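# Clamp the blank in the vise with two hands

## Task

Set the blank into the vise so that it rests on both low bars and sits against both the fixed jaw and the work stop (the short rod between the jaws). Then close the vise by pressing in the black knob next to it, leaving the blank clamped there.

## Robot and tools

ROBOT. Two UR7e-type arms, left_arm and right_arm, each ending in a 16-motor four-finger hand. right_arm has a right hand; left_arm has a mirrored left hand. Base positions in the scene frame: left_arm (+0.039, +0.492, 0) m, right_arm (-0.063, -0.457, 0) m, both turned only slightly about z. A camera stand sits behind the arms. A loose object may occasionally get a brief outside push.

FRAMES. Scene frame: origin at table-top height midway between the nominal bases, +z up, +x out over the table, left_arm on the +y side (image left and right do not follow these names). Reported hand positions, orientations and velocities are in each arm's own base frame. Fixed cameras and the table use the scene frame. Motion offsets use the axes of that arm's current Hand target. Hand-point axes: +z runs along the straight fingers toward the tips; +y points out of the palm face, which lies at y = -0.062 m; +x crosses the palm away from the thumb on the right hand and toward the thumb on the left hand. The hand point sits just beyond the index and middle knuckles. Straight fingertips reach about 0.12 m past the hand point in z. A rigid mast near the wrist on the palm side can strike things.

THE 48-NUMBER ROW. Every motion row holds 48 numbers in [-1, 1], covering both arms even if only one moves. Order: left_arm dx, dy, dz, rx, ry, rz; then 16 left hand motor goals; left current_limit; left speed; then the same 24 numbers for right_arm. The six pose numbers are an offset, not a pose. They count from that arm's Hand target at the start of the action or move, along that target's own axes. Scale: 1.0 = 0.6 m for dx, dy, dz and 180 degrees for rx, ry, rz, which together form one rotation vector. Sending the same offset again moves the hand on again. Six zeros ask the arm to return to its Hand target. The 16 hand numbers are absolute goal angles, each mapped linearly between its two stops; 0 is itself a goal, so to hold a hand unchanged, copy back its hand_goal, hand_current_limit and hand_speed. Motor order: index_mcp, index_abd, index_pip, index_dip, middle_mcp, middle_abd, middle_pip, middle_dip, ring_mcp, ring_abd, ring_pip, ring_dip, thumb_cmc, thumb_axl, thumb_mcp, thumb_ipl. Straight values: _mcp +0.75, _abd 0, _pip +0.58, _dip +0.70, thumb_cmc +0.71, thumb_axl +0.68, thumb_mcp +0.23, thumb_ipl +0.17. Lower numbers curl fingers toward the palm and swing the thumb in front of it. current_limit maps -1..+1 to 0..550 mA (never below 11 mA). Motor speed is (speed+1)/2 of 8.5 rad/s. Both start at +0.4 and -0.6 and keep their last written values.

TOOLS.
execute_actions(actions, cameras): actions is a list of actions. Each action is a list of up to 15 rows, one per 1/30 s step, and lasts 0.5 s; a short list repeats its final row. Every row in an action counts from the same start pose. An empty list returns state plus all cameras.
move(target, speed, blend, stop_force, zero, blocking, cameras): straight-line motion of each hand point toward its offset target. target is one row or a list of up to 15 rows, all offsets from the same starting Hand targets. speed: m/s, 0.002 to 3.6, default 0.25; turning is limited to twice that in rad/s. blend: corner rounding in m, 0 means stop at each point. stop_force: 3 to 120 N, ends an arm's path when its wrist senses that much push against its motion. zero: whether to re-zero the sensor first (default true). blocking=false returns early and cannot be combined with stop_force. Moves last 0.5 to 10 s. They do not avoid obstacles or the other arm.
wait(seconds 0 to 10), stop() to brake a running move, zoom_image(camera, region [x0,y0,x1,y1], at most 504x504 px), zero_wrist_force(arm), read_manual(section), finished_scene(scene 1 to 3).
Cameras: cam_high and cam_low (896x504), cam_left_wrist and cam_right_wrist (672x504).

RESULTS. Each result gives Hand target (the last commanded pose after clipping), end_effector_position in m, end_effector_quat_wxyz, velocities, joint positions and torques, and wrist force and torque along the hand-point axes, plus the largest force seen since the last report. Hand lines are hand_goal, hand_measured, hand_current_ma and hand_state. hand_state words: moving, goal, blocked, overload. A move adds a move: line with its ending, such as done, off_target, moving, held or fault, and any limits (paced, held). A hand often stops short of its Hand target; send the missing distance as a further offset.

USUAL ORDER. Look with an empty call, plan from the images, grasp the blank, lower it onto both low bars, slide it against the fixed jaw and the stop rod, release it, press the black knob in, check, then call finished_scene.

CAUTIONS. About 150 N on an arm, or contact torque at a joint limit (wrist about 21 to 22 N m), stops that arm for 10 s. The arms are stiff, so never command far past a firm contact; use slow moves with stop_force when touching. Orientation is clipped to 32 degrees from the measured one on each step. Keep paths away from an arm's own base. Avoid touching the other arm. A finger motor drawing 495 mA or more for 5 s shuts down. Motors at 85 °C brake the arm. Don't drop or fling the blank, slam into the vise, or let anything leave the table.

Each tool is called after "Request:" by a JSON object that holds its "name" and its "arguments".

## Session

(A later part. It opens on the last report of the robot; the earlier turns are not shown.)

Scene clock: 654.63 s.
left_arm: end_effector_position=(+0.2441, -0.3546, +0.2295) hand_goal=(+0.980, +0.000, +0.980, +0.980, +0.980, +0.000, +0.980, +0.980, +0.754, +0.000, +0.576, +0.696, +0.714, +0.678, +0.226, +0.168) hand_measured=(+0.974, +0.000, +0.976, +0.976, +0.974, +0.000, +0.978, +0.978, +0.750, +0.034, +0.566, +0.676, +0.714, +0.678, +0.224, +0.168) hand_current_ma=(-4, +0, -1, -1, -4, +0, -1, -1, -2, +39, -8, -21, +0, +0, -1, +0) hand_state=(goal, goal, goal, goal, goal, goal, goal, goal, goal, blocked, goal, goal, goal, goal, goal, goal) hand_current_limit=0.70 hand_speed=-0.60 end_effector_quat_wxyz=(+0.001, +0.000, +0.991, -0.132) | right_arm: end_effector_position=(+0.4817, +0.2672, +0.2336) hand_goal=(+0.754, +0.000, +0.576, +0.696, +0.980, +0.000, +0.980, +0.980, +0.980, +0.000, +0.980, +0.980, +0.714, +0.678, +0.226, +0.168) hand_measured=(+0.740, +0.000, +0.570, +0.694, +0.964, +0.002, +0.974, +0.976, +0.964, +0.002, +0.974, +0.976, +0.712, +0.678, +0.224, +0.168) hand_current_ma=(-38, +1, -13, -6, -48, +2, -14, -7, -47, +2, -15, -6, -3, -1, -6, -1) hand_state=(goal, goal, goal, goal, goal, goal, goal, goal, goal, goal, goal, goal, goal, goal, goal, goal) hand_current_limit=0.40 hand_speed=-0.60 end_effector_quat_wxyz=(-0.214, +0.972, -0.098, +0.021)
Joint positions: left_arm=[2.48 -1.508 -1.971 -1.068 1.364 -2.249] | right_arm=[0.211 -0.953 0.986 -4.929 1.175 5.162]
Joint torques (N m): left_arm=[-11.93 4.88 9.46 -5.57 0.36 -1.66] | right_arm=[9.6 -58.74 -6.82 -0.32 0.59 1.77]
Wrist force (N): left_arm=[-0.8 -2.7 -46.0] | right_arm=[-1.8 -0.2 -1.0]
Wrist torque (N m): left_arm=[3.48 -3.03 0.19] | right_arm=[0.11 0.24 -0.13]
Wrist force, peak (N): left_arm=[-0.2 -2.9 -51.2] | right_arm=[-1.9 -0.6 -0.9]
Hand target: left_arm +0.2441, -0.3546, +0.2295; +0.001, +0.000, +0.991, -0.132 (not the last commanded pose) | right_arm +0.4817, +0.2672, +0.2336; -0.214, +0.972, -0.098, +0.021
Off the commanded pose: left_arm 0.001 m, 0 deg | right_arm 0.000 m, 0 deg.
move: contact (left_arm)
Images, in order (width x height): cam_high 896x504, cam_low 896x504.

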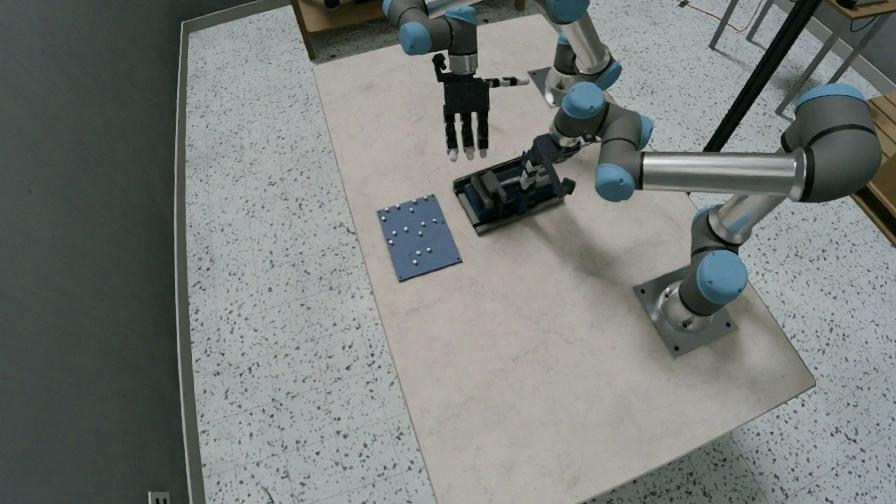

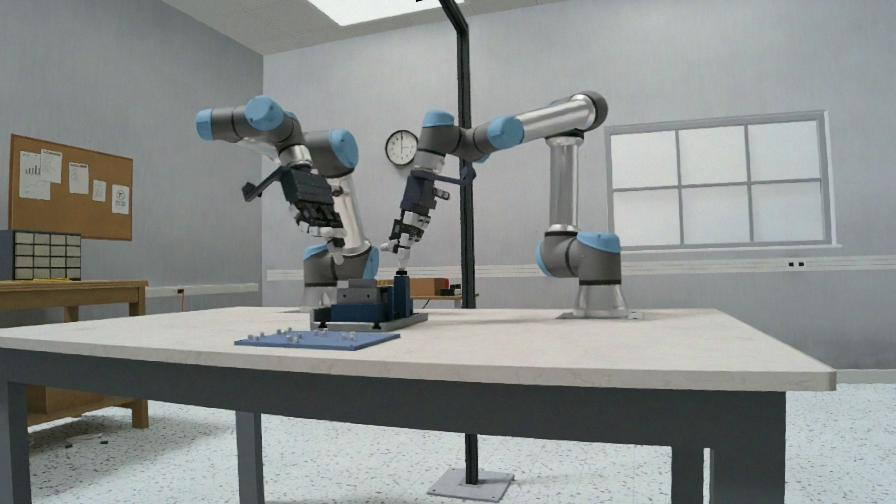

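Request:
{"name": "move", "arguments": {"target": [[0,-0.013,-0.0483,0,0,0,0.98,0,0.98,0.98,0.98,0,0.98,0.98,0.754,0,0.576,0.696,0.714,0.678,0.226,0.168,0.7,-0.6,0,0,0,0,0,0,0.754,0,0.576,0.696,0.98,0,0.98,0.98,0.98,0,0.98,0.98,0.714,0.678,0.226,0.168,0.4,-0.6],[0,0.126,-0.172,0,0,0,0.98,0,0.98,0.98,0.98,0,0.98,0.98,0.754,0,0.576,0.696,0.714,0.678,0.226,0.168,0.7,-0.6,0.0413,-0.1167,0.061,0,-0.0411,-0.0887,0.754,0,0.576,0.696,0.98,0,0.98,0.98,0.98,0,0.98,0.98,0.714,0.678,0.226,0.168,0.4,-0.6]], "speed": [0.1,0.2], "cameras": ["cam_high","cam_low","cam_left_wrist","cam_right_wrist"]}}

Request:
{"name": "zoom_image", "arguments": {"camera": "cam_low", "region": [320, 220, 440, 340]}}

Request:
{"name": "zoom_image", "arguments": {"camera": "cam_high", "region": [440, 140, 570, 240]}}

Scene clock: 684.43 s.
left_arm: end_effector_position=(+0.2440, -0.2547, +0.3093) hand_goal=(+0.980, +0.000, +0.980, +0.980, +0.980, +0.000, +0.980, +0.980, +0.754, +0.000, +0.576, +0.696, +0.714, +0.678, +0.226, +0.168) hand_measured=(+0.974, +0.000, +0.976, +0.976, +0.972, +0.000, +0.978, +0.978, +0.752, +0.000, +0.572, +0.694, +0.712, +0.678, +0.224, +0.168) hand_current_ma=(-4, +0, -1, -1, -5, +0, -1, -1, -1, +0, -2, -1, +0, +0, -1, +0) hand_state=(goal, goal, goal, goal, goal, goal, goal, goal, goal, goal, goal, goal, goal, goal, goal, goal) hand_current_limit=0.70 hand_speed=-0.60 end_effector_quat_wxyz=(+0.001, +0.000, +0.991, -0.132) | right_arm: end_effector_position=(+0.5218, +0.3395, +0.2298) hand_goal=(+0.754, +0.000, +0.576, +0.696, +0.980, +0.000, +0.980, +0.980, +0.980, +0.000, +0.980, +0.980, +0.714, +0.678, +0.226, +0.168) hand_measured=(+0.740, +0.000, +0.570, +0.694, +0.964, +0.002, +0.974, +0.976, +0.964, +0.002, +0.974, +0.976, +0.712, +0.678, +0.224, +0.168) hand_current_ma=(-38, +1, -13, -6, -48, +2, -14, -7, -47, +2, -15, -6, -3, -1, -6, -1) hand_state=(goal, goal, goal, goal, goal, goal, goal, goal, goal, goal, goal, goal, goal, goal, goal, goal) hand_current_limit=0.40 hand_speed=-0.60 end_effector_quat_wxyz=(-0.215, +0.975, +0.051, -0.012)
Joint positions: left_arm=[2.691 -1.26 -1.947 -1.387 1.334 -2.034] | right_arm=[0.322 -0.676 0.535 -4.67 1.147 4.95]
Joint torques (N m): left_arm=[12.02 19.15 32.23 0.93 -2.57 2.12] | right_arm=[9.56 -46.17 -32.04 4.79 0.68 -1.57]
Wrist force (N): left_arm=[-0.1 0.3 0.7] | right_arm=[-1.7 -0.2 -0.4]
Wrist torque (N m): left_arm=[-0.05 -0.01 -0.01] | right_arm=[0.06 0.15 0.11]
Wrist force, peak (N): left_arm=[-0.8 -2.4 -46.1] | right_arm=[-2.1 -0.2 -0.8]
Hand target: left_arm +0.2440, -0.2546, +0.3093; +0.001, +0.000, +0.991, -0.132 | right_arm +0.5218, +0.3395, +0.2298; -0.215, +0.975, +0.051, -0.012
Off the commanded pose: left_arm 0.000 m, 0 deg | right_arm 0.000 m, 0 deg.
move: done

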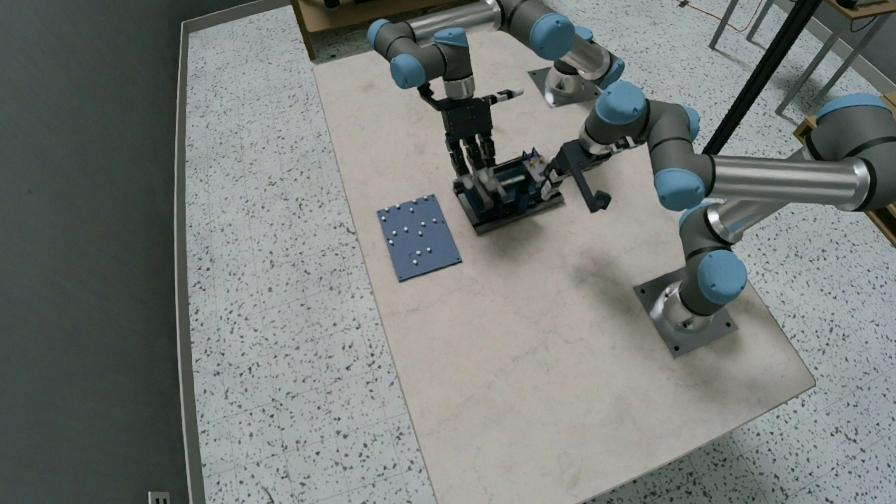

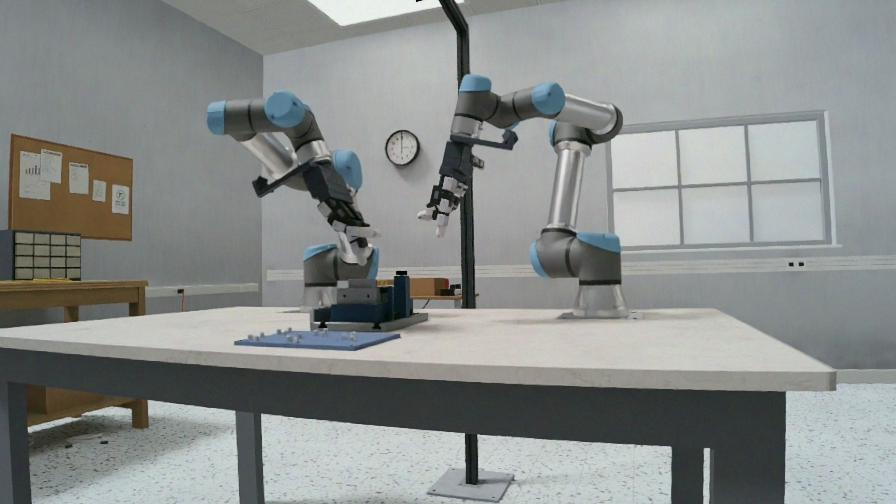

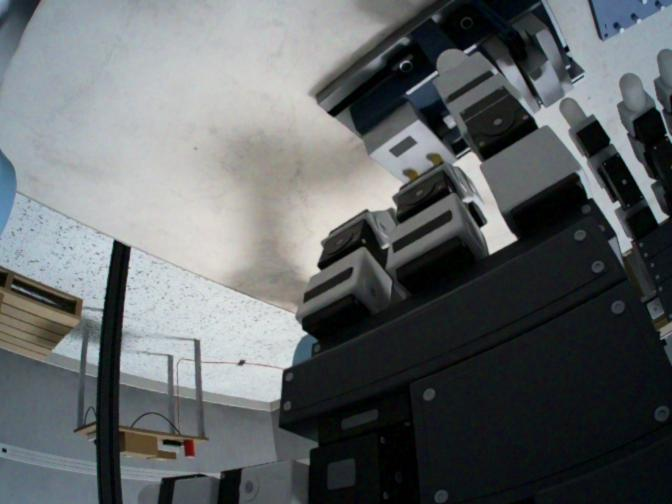

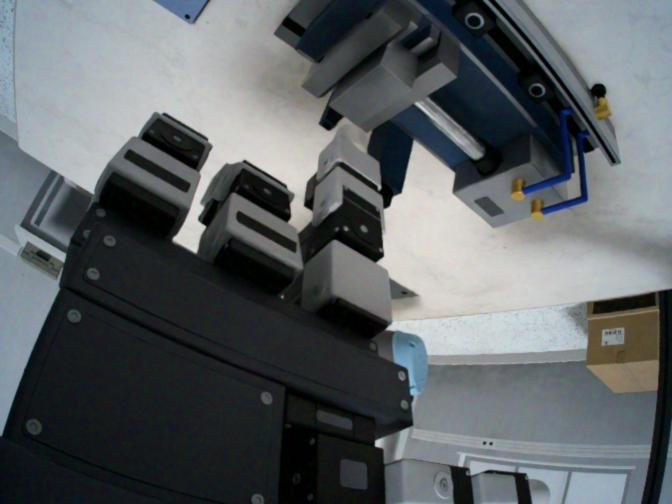

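Scaled by 4.200.

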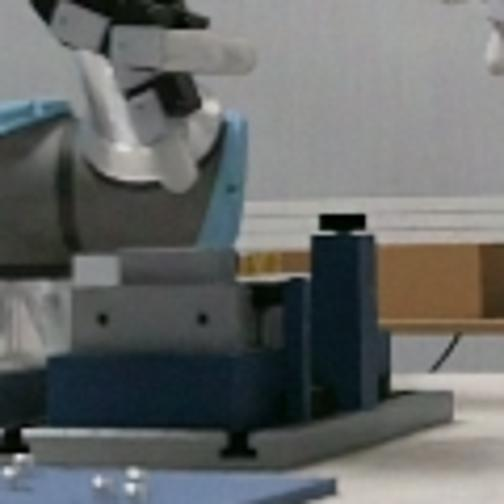

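Scaled by 3.877.

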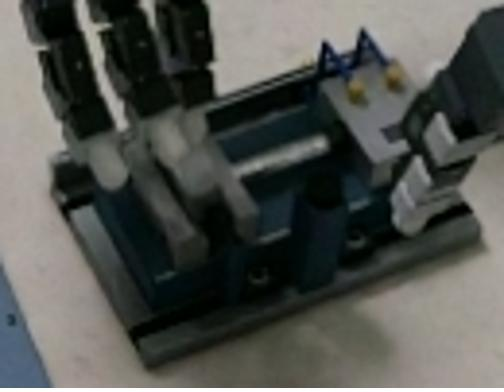

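Request:
{"name": "move", "arguments": {"target": [0,0,0,0,0,0,0.98,0,0.98,0.98,0.98,0,0.98,0.98,0.754,0,0.576,0.696,0.714,0.678,0.226,0.168,0.7,-0.6,0,0.028,0.0605,0,0,0,0.754,0,0.576,0.696,0.98,0,0.98,0.98,0.98,0,0.98,0.98,0.714,0.678,0.226,0.168,0.7,-0.6], "speed": 0.03, "stop_force": 5, "cameras": ["cam_high","cam_low","cam_right_wrist"]}}

Request:
{"name": "zoom_image", "arguments": {"camera": "cam_low", "region": [320, 220, 440, 340]}}

Request:
{"name": "zoom_image", "arguments": {"camera": "cam_right_wrist", "region": [270, 20, 450, 200]}}

Scene clock: 696.53 s.
left_arm: end_effector_position=(+0.2440, -0.2546, +0.3093) hand_goal=(+0.980, +0.000, +0.980, +0.980, +0.980, +0.000, +0.980, +0.980, +0.754, +0.000, +0.576, +0.696, +0.714, +0.678, +0.226, +0.168) hand_measured=(+0.974, +0.000, +0.976, +0.976, +0.972, +0.000, +0.978, +0.978, +0.752, +0.000, +0.572, +0.694, +0.712, +0.678, +0.224, +0.168) hand_current_ma=(-4, +0, -1, -1, -5, +0, -1, -1, -1, +0, -2, -1, +0, +0, -1, +0) hand_state=(goal, goal, goal, goal, goal, goal, goal, goal, goal, goal, goal, goal, goal, goal, goal, goal) hand_current_limit=0.70 hand_speed=-0.60 end_effector_quat_wxyz=(+0.001, +0.000, +0.991, -0.132) | right_arm: end_effector_position=(+0.5218, +0.3395, +0.1980) hand_goal=(+0.754, +0.000, +0.576, +0.696, +0.980, +0.000, +0.980, +0.980, +0.980, +0.000, +0.980, +0.980, +0.714, +0.678, +0.226, +0.168) hand_measured=(+0.744, +0.000, +0.570, +0.688, +0.964, +0.002, +0.974, +0.976, +0.964, +0.002, +0.974, +0.976, +0.712, +0.678, +0.224, +0.168) hand_current_ma=(-26, +0, -15, -16, -48, +2, -14, -7, -47, +2, -15, -6, -3, -1, -6, -1) hand_state=(goal, goal, goal, goal, goal, goal, goal, goal, goal, goal, goal, goal, goal, goal, goal, goal) hand_current_limit=0.70 hand_speed=-0.60 end_effector_quat_wxyz=(-0.215, +0.975, +0.051, -0.012)
Joint positions: left_arm=[2.692 -1.26 -1.947 -1.387 1.334 -2.034] | right_arm=[0.322 -0.689 0.64 -4.761 1.148 4.95]
Joint torques (N m): left_arm=[12.31 18.9 32.61 1.05 -2.55 2.05] | right_arm=[8.42 -42.07 -31.02 4.24 -0.04 -0.73]
Wrist force (N): left_arm=[-0.1 0.2 0.4] | right_arm=[-1.7 -0.2 -4.5]
Wrist torque (N m): left_arm=[-0.04 -0.01 -0.01] | right_arm=[0.29 0.07 0.06]
Wrist force, peak (N): left_arm=[-0.4 0.4 0.8] | right_arm=[-1.0 -1.3 -19.5]
Hand target: left_arm +0.2440, -0.2546, +0.3093; +0.001, +0.000, +0.991, -0.132 | right_arm +0.5218, +0.3395, +0.1980; -0.215, +0.975, +0.051, -0.012 (not the last commanded pose)
Off the commanded pose: left_arm 0.000 m, 0 deg | right_arm 0.008 m, 0 deg.
move: contact (right_arm)
Images, in order (width x height): cam_high 896x504, cam_low 896x504, cam_right_wrist 672x504.

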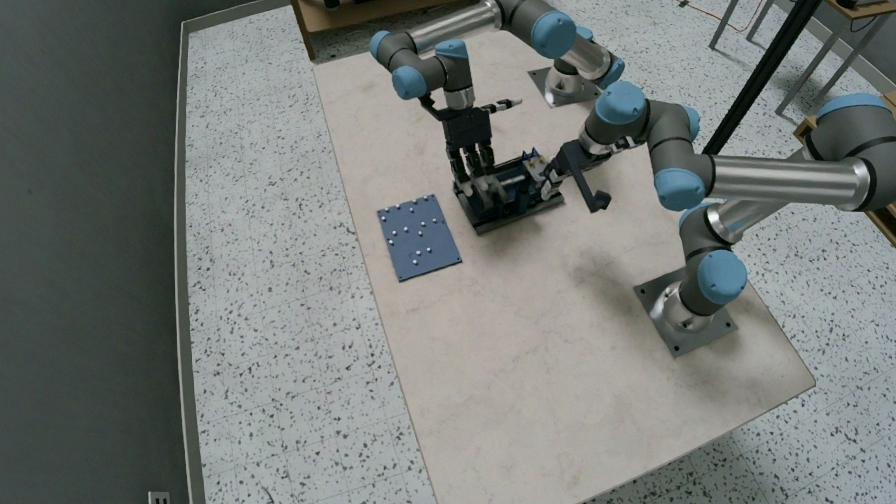

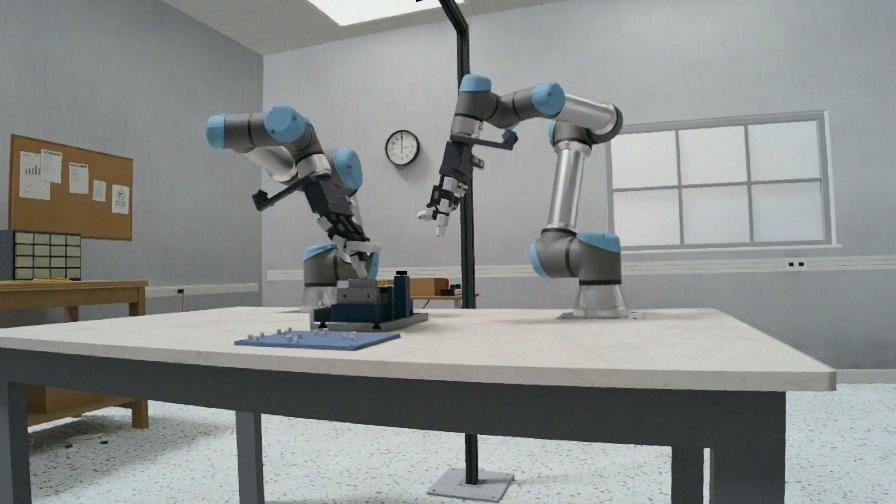

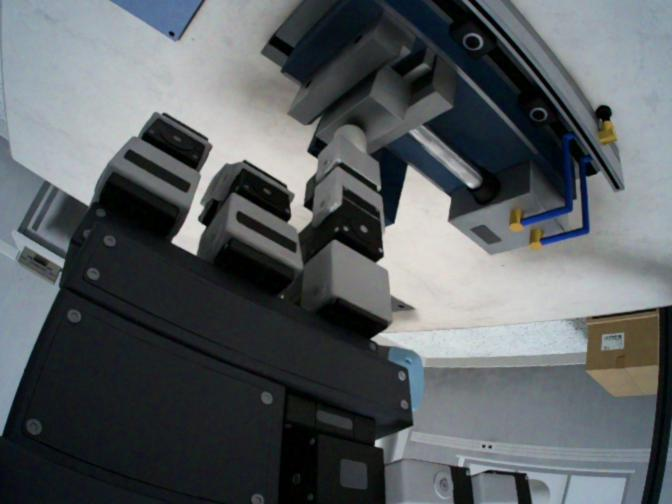

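Scaled by 4.200.

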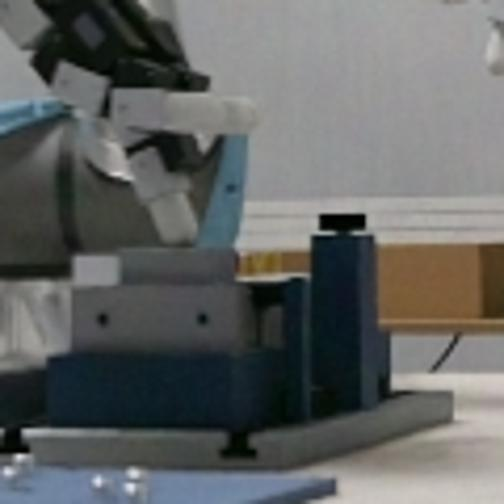

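Scaled by 2.800 from the camera's 672x504 image, which has a finer 960x720 frame.

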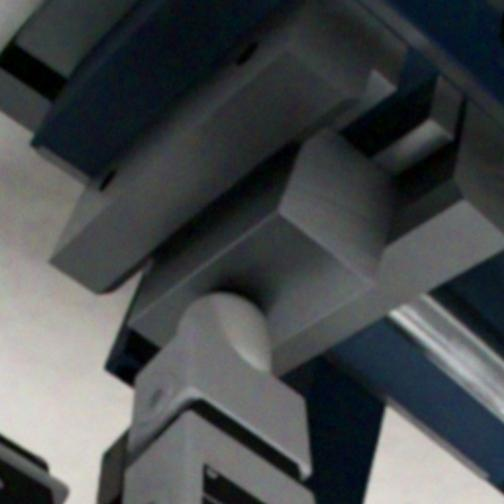

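Request:
{"name": "move", "arguments": {"target": [0,0,0,0,0,0,0.98,0,0.98,0.98,0.98,0,0.98,0.98,0.754,0,0.576,0.696,0.714,0.678,0.226,0.168,0.7,-0.6,0.0133,0.0007,0.0015,0,0,0,0.754,0,0.576,0.696,0.98,0,0.98,0.98,0.98,0,0.98,0.98,0.714,0.678,0.226,0.168,0.7,-0.6], "speed": 0.02, "cameras": ["cam_right_wrist"]}}

Request:
{"name": "zoom_image", "arguments": {"camera": "cam_right_wrist", "region": [270, 20, 450, 200]}}

Scene clock: 708.50 s.
left_arm: end_effector_position=(+0.2440, -0.2546, +0.3093) hand_goal=(+0.980, +0.000, +0.980, +0.980, +0.980, +0.000, +0.980, +0.980, +0.754, +0.000, +0.576, +0.696, +0.714, +0.678, +0.226, +0.168) hand_measured=(+0.974, +0.000, +0.976, +0.976, +0.972, +0.000, +0.978, +0.978, +0.752, +0.000, +0.572, +0.694, +0.712, +0.678, +0.224, +0.168) hand_current_ma=(-4, +0, -1, -1, -5, +0, -1, -1, -1, +0, -2, -1, +0, +0, -1, +0) hand_state=(goal, goal, goal, goal, goal, goal, goal, goal, goal, goal, goal, goal, goal, goal, goal, goal) hand_current_limit=0.70 hand_speed=-0.60 end_effector_quat_wxyz=(+0.001, +0.000, +0.991, -0.132) | right_arm: end_effector_position=(+0.5297, +0.3404, +0.1970) hand_goal=(+0.754, +0.000, +0.576, +0.696, +0.980, +0.000, +0.980, +0.980, +0.980, +0.000, +0.980, +0.980, +0.714, +0.678, +0.226, +0.168) hand_measured=(+0.744, +0.060, +0.570, +0.688, +0.964, +0.002, +0.974, +0.976, +0.964, +0.002, +0.974, +0.976, +0.712, +0.678, +0.224, +0.168) hand_current_ma=(-23, +180, -15, -16, -48, +2, -14, -7, -47, +2, -15, -6, -3, -1, -6, -1) hand_state=(goal, blocked, goal, goal, goal, goal, goal, goal, goal, goal, goal, goal, goal, goal, goal, goal) hand_current_limit=0.70 hand_speed=-0.60 end_effector_quat_wxyz=(-0.215, +0.975, +0.051, -0.012)
Joint positions: left_arm=[2.692 -1.26 -1.947 -1.387 1.334 -2.034] | right_arm=[0.319 -0.659 0.587 -4.738 1.147 4.947]
Joint torques (N m): left_arm=[12.39 19.45 32.05 1.12 -2.53 2.11] | right_arm=[-8.53 -37.44 -31.03 2.07 -1.09 -1.65]
Wrist force (N): left_arm=[-0.1 0.0 0.6] | right_arm=[-4.4 -0.8 -12.4]
Wrist torque (N m): left_arm=[-0.07 -0.01 -0.01] | right_arm=[1.01 -0.50 -0.07]
Wrist force, peak (N): left_arm=[-0.2 0.4 0.8] | right_arm=[-4.0 -0.7 -13.2]
Hand target: left_arm +0.2440, -0.2546, +0.3093; +0.001, +0.000, +0.991, -0.132 | right_arm +0.5297, +0.3404, +0.1970; -0.215, +0.975, +0.051, -0.012
Off the commanded pose: left_arm 0.000 m, 0 deg | right_arm 0.000 m, 0 deg.
move: done
Images, in order (width x height): cam_right_wrist 672x504.

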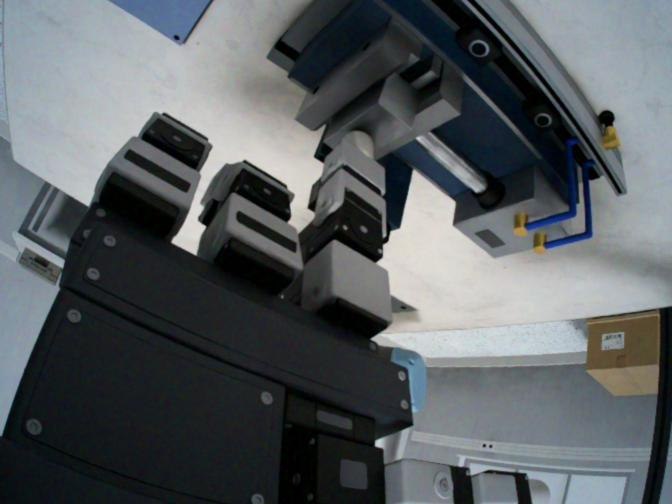

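Scaled by 2.800 from the camera's 672x504 image, which has a finer 960x720 frame.

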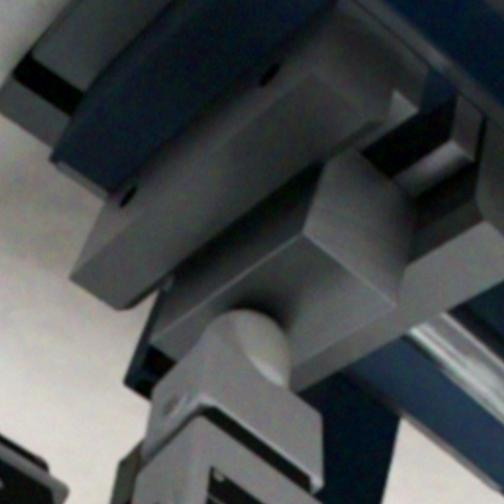

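Request:
{"name": "move", "arguments": {"target": [0,0,0,0,0,0,0.98,0,0.98,0.98,0.98,0,0.98,0.98,0.754,0,0.576,0.696,0.714,0.678,0.226,0.168,0.7,-0.6,-0.0133,-0.077,-0.166,0,0,0,0.754,0,0.576,0.696,0.98,0,0.98,0.98,0.98,0,0.98,0.98,0.714,0.678,0.226,0.168,0.7,-0.6], "speed": 0.1, "cameras": ["cam_high","cam_low","cam_right_wrist"]}}

Request:
{"name": "zoom_image", "arguments": {"camera": "cam_right_wrist", "region": [250, 0, 430, 180]}}

Request:
{"name": "zoom_image", "arguments": {"camera": "cam_high", "region": [440, 140, 570, 240]}}

Scene clock: 739.10 s.
left_arm: end_effector_position=(+0.2440, -0.2546, +0.3093) hand_goal=(+0.980, +0.000, +0.980, +0.980, +0.980, +0.000, +0.980, +0.980, +0.754, +0.000, +0.576, +0.696, +0.714, +0.678, +0.226, +0.168) hand_measured=(+0.974, +0.000, +0.976, +0.976, +0.972, +0.000, +0.978, +0.978, +0.752, +0.000, +0.572, +0.694, +0.712, +0.678, +0.224, +0.168) hand_current_ma=(-4, +0, -1, -1, -5, +0, -1, -1, -1, +0, -2, -1, +0, +0, -1, +0) hand_state=(goal, goal, goal, goal, goal, goal, goal, goal, goal, goal, goal, goal, goal, goal, goal, goal) hand_current_limit=0.70 hand_speed=-0.60 end_effector_quat_wxyz=(+0.001, +0.000, +0.991, -0.132) | right_arm: end_effector_position=(+0.5208, +0.3389, +0.3062) hand_goal=(+0.754, +0.000, +0.576, +0.696, +0.980, +0.000, +0.980, +0.980, +0.980, +0.000, +0.980, +0.980, +0.714, +0.678, +0.226, +0.168) hand_measured=(+0.746, +0.002, +0.570, +0.694, +0.964, +0.002, +0.974, +0.976, +0.964, +0.002, +0.974, +0.976, +0.712, +0.678, +0.224, +0.168) hand_current_ma=(-18, +5, -11, -6, -48, +2, -14, -7, -47, +2, -15, -6, -3, -1, -7, -1) hand_state=(goal, goal, goal, goal, goal, goal, goal, goal, goal, goal, goal, goal, goal, goal, goal, goal) hand_current_limit=0.70 hand_speed=-0.60 end_effector_quat_wxyz=(-0.222, +0.974, +0.053, -0.002)
Joint positions: left_arm=[2.692 -1.26 -1.947 -1.387 1.334 -2.034] | right_arm=[0.318 -0.528 0.035 -4.339 1.139 4.948]
Joint torques (N m): left_arm=[12.55 19.08 31.97 1.06 -2.48 2.1] | right_arm=[-8.39 -46.96 -30.42 4.7 -2.32 -1.24]
Wrist force (N): left_arm=[-0.3 0.2 0.5] | right_arm=[-2.1 -0.1 -0.6]
Wrist torque (N m): left_arm=[-0.04 0.02 -0.03] | right_arm=[0.11 0.24 0.04]
Wrist force, peak (N): left_arm=[-0.3 0.1 0.8] | right_arm=[-4.3 -1.1 -12.6]
Hand target: left_arm +0.2440, -0.2546, +0.3093; +0.001, +0.000, +0.991, -0.132 | right_arm +0.5219, +0.3396, +0.3068; -0.215, +0.975, +0.051, -0.012
Off the commanded pose: left_arm 0.000 m, 0 deg | right_arm 0.001 m, 1 deg.
elbow stopped short (right arm): the move would have taken joint 3 (elbow) straighter than the controller allows.
move: done
Images, in order (width x height): cam_high 896x504, cam_low 896x504, cam_right_wrist 672x504.

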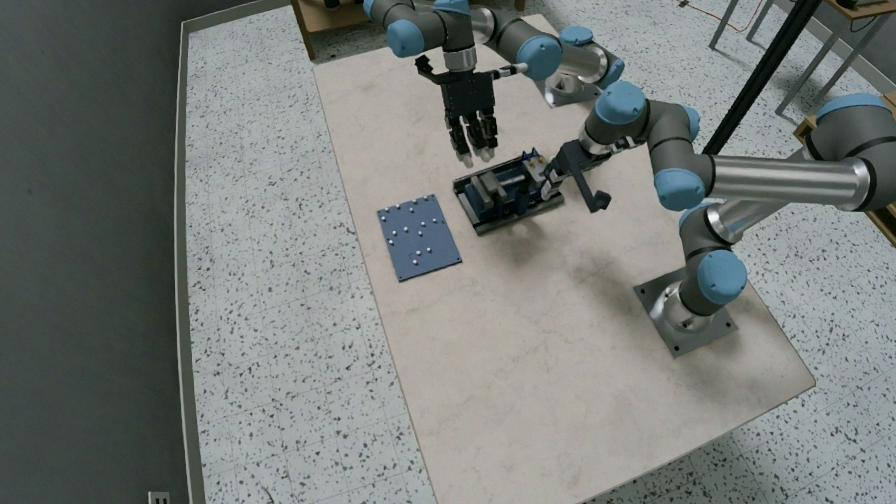

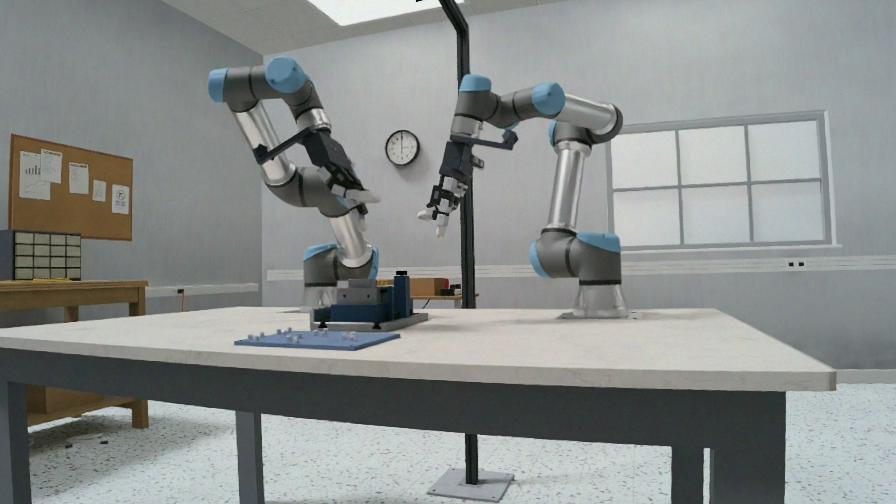

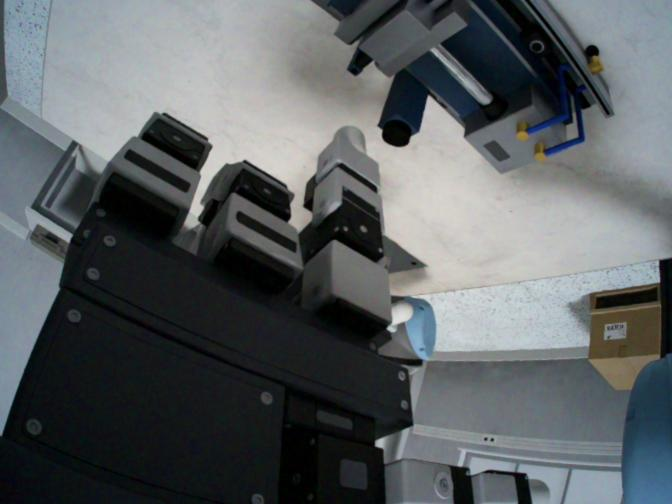

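Scaled by 2.800 from the camera's 672x504 image, which has a finer 960x720 frame.

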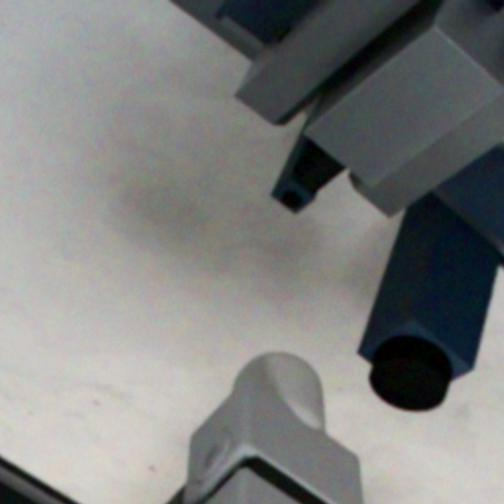

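Scaled by 3.877.

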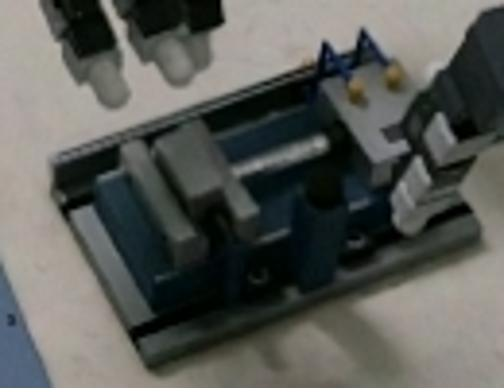

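Request:
{"name": "zoom_image", "arguments": {"camera": "cam_high", "region": [470, 130, 570, 230]}}

Request:
{"name": "zoom_image", "arguments": {"camera": "cam_right_wrist", "region": [320, 0, 480, 160]}}

Scaled by 5.040.

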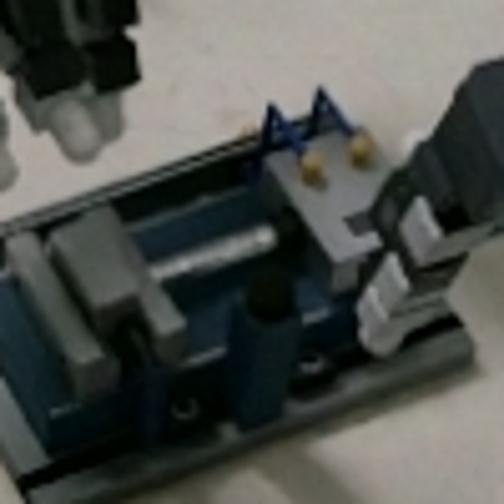

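Scaled by 3.150 from the camera's 672x504 image, which has a finer 960x720 frame.

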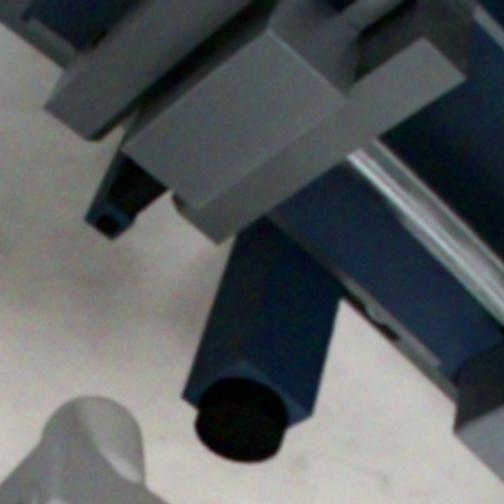

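Request:
{"name": "move", "arguments": {"target": [[0,-0.0433,-0.161,0,0,-0.556,0.98,0,0.98,0.98,0.98,0,0.98,0.98,0.754,0,0.576,0.696,0.714,0.678,0.226,0.168,0.7,-0.6,-0.044,0.376,-0.174,0,0,0,0.754,0,0.576,0.696,0.98,0,0.98,0.98,0.98,0,0.98,0.98,0.714,0.678,0.226,0.168,0.7,-0.6],[-0.2247,-0.2624,0.0387,0.309,-0.428,0.7435,0.98,0,0.98,0.98,0.98,0,0.98,0.98,0.754,0,0.576,0.696,0.714,0.678,0.226,0.168,0.7,-0.6,-0.044,0.376,-0.174,0,0,0,0.754,0,0.576,0.696,0.98,0,0.98,0.98,0.98,0,0.98,0.98,0.714,0.678,0.226,0.168,0.7,-0.6]], "speed": 0.4, "cameras": ["cam_high","cam_left_wrist"]}}

Request:
{"name": "zoom_image", "arguments": {"camera": "cam_left_wrist", "region": [180, 230, 330, 380]}}

Scene clock: 777.40 s.
left_arm: end_effector_position=(+0.3787, -0.4127, +0.3282) hand_goal=(+0.980, +0.000, +0.980, +0.980, +0.980, +0.000, +0.980, +0.980, +0.754, +0.000, +0.576, +0.696, +0.714, +0.678, +0.226, +0.168) hand_measured=(+0.982, +0.000, +0.978, +0.978, +0.984, +0.000, +0.978, +0.978, +0.760, +0.000, +0.576, +0.694, +0.718, +0.678, +0.224, +0.168) hand_current_ma=(+1, +0, -1, -1, +2, +0, -1, -1, +4, +0, +0, -1, +3, +0, -1, +0) hand_state=(goal, goal, goal, goal, goal, goal, goal, goal, goal, goal, goal, goal, goal, goal, goal, goal) hand_current_limit=0.70 hand_speed=-0.60 end_effector_quat_wxyz=(+0.567, +0.740, +0.092, -0.351) | right_arm: end_effector_position=(+0.5218, +0.0896, +0.3068) hand_goal=(+0.754, +0.000, +0.576, +0.696, +0.980, +0.000, +0.980, +0.980, +0.980, +0.000, +0.980, +0.980, +0.714, +0.678, +0.226, +0.168) hand_measured=(+0.746, +0.002, +0.570, +0.694, +0.964, +0.002, +0.974, +0.976, +0.964, +0.002, +0.974, +0.976, +0.712, +0.678, +0.224, +0.168) hand_current_ma=(-18, +4, -11, -6, -48, +2, -14, -7, -47, +2, -15, -6, -3, -1, -7, -1) hand_state=(goal, goal, goal, goal, goal, goal, goal, goal, goal, goal, goal, goal, goal, goal, goal, goal) hand_current_limit=0.70 hand_speed=-0.60 end_effector_quat_wxyz=(-0.215, +0.975, +0.051, -0.012)
Joint positions: left_arm=[3.053 -1.687 -1.954 -2.319 0.358 -4.122] | right_arm=[-0.112 -0.961 0.885 -4.536 1.148 4.474]
Joint torques (N m): left_arm=[-12.39 16.13 26.67 -1.08 -2.9 1.78] | right_arm=[-8.29 -57.31 -5.94 5.17 0.11 -1.55]
Wrist force (N): left_arm=[0.0 0.7 0.4] | right_arm=[-1.9 -0.6 -0.2]
Wrist torque (N m): left_arm=[0.01 -0.18 0.23] | right_arm=[-0.02 0.15 0.07]
Wrist force, peak (N): left_arm=[0.0 0.7 1.0] | right_arm=[-2.3 -0.1 -0.8]
Hand target: left_arm +0.3788, -0.4127, +0.3282; +0.567, +0.740, +0.092, -0.351 | right_arm +0.5218, +0.0896, +0.3068; -0.215, +0.975, +0.051, -0.012
Off the commanded pose: left_arm 0.000 m, 0 deg | right_arm 0.000 m, 0 deg.
move: done
Images, in order (width x height): cam_high 896x504, cam_left_wrist 672x504.

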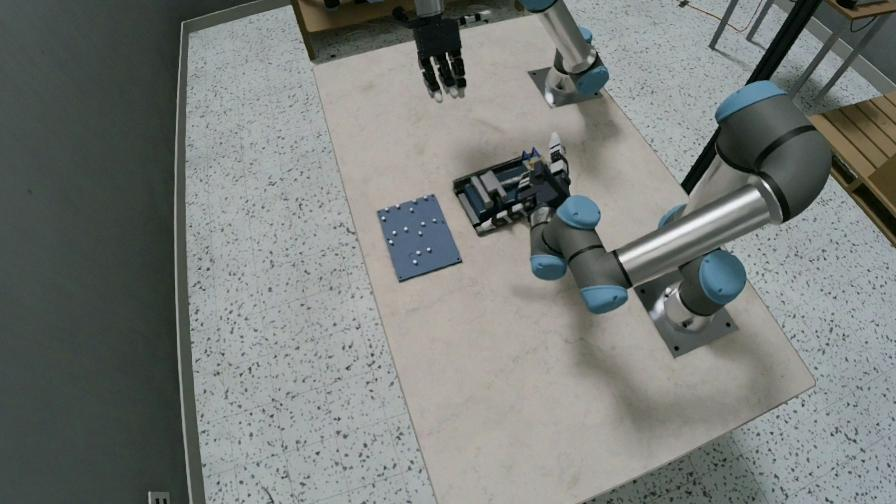

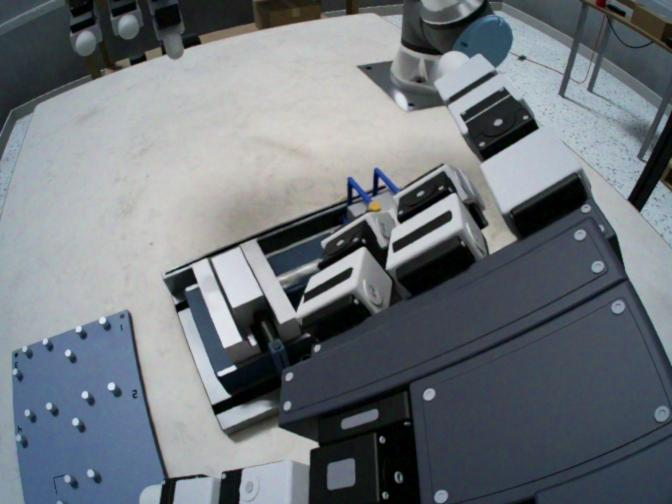

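Scaled by 3.360 from the camera's 672x504 image, which has a finer 960x720 frame.

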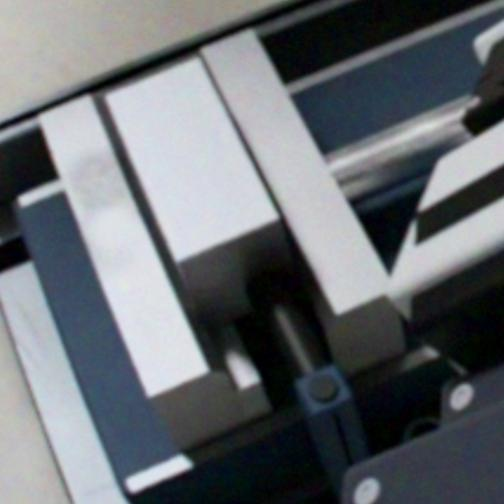

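Request:
{"name": "zoom_image", "arguments": {"camera": "cam_left_wrist", "region": [190, 240, 310, 360]}}

Scaled by 4.200 from the camera's 672x504 image, which has a finer 960x720 frame.

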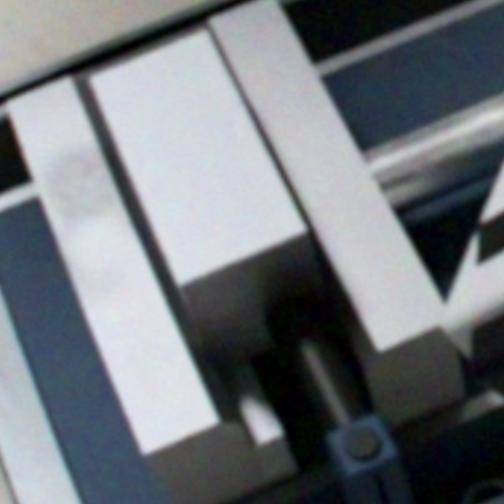

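Request:
{"name": "move", "arguments": {"target": [0,0,0,0,0,0,0.98,0,0.98,0.98,0.98,0,0.98,0.98,0.754,0,0.576,0.696,0.714,0.678,0.226,0.168,0.7,-0.6,-0.0158,-0.3288,0.2755,0,0,0,0.754,0,0.576,0.696,0.98,0,0.98,0.98,0.98,0,0.98,0.98,0.714,0.678,0.226,0.168,0.7,-0.6], "speed": 0.3, "cameras": ["cam_low","cam_left_wrist"]}}

Request:
{"name": "zoom_image", "arguments": {"camera": "cam_left_wrist", "region": [190, 200, 330, 340]}}

Scene clock: 820.00 s.
left_arm: end_effector_position=(+0.3788, -0.4127, +0.3282) hand_goal=(+0.980, +0.000, +0.980, +0.980, +0.980, +0.000, +0.980, +0.980, +0.754, +0.000, +0.576, +0.696, +0.714, +0.678, +0.226, +0.168) hand_measured=(+0.982, +0.000, +0.978, +0.978, +0.984, +0.000, +0.978, +0.978, +0.760, +0.000, +0.576, +0.694, +0.718, +0.678, +0.224, +0.168) hand_current_ma=(+1, +0, -1, -1, +2, +0, -1, -1, +4, +0, +0, -1, +3, +0, -1, +0) hand_state=(goal, goal, goal, goal, goal, goal, goal, goal, goal, goal, goal, goal, goal, goal, goal, goal) hand_current_limit=0.70 hand_speed=-0.60 end_effector_quat_wxyz=(+0.567, +0.740, +0.092, -0.351) | right_arm: end_effector_position=(+0.4861, +0.3357, +0.2397) hand_goal=(+0.754, +0.000, +0.576, +0.696, +0.980, +0.000, +0.980, +0.980, +0.980, +0.000, +0.980, +0.980, +0.714, +0.678, +0.226, +0.168) hand_measured=(+0.746, +0.002, +0.570, +0.694, +0.964, +0.002, +0.974, +0.976, +0.964, +0.002, +0.974, +0.976, +0.712, +0.678, +0.224, +0.168) hand_current_ma=(-18, +4, -11, -5, -48, +2, -14, -7, -46, +2, -15, -6, -4, -1, -7, -1) hand_state=(goal, goal, goal, goal, goal, goal, goal, goal, goal, goal, goal, goal, goal, goal, goal, goal) hand_current_limit=0.70 hand_speed=-0.60 end_effector_quat_wxyz=(-0.215, +0.975, +0.051, -0.012)
Joint positions: left_arm=[3.053 -1.687 -1.954 -2.319 0.358 -4.122] | right_arm=[0.335 -0.803 0.737 -4.75 1.149 4.964]
Joint torques (N m): left_arm=[-12.56 16.38 27.41 -1.09 -2.75 1.77] | right_arm=[10.87 -40.99 -32.45 4.65 0.29 1.68]
Wrist force (N): left_arm=[0.0 0.7 0.6] | right_arm=[-1.4 -0.1 -0.9]
Wrist torque (N m): left_arm=[-0.01 -0.18 0.23] | right_arm=[0.10 0.15 -0.12]
Wrist force, peak (N): left_arm=[0.4 0.9 0.8] | right_arm=[-2.4 -1.5 0.6]
Hand target: left_arm +0.3788, -0.4127, +0.3282; +0.567, +0.740, +0.092, -0.351 | right_arm +0.4861, +0.3357, +0.2397; -0.215, +0.975, +0.051, -0.012
Off the commanded pose: left_arm 0.000 m, 0 deg | right_arm 0.000 m, 0 deg.
move: done
Images, in order (width x height): cam_low 896x504, cam_left_wrist 672x504.

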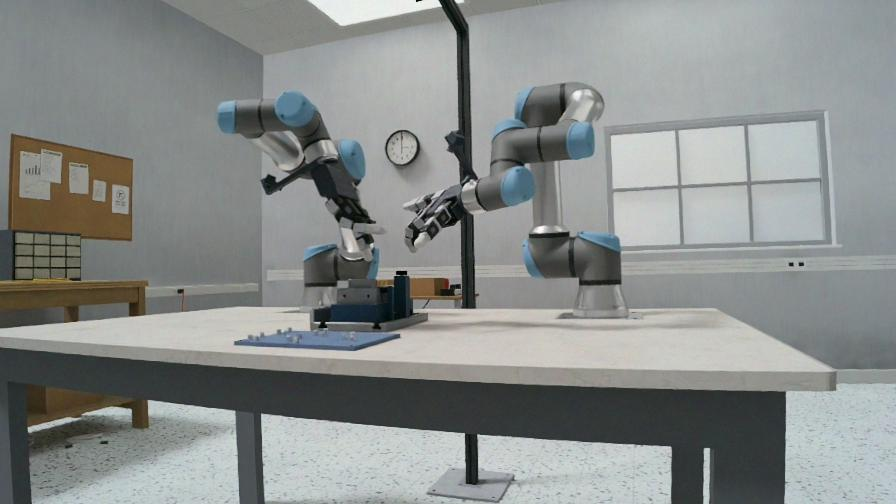

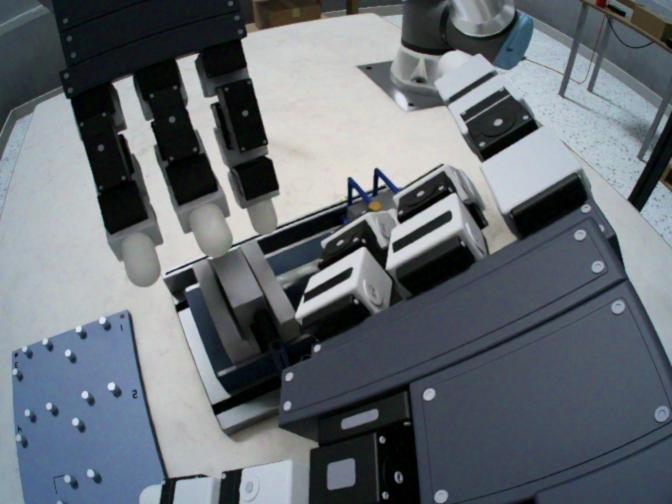

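Scaled by 3.600 from the camera's 672x504 image, which has a finer 960x720 frame.

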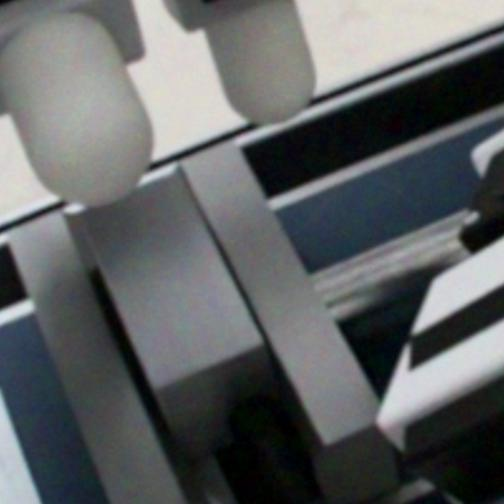

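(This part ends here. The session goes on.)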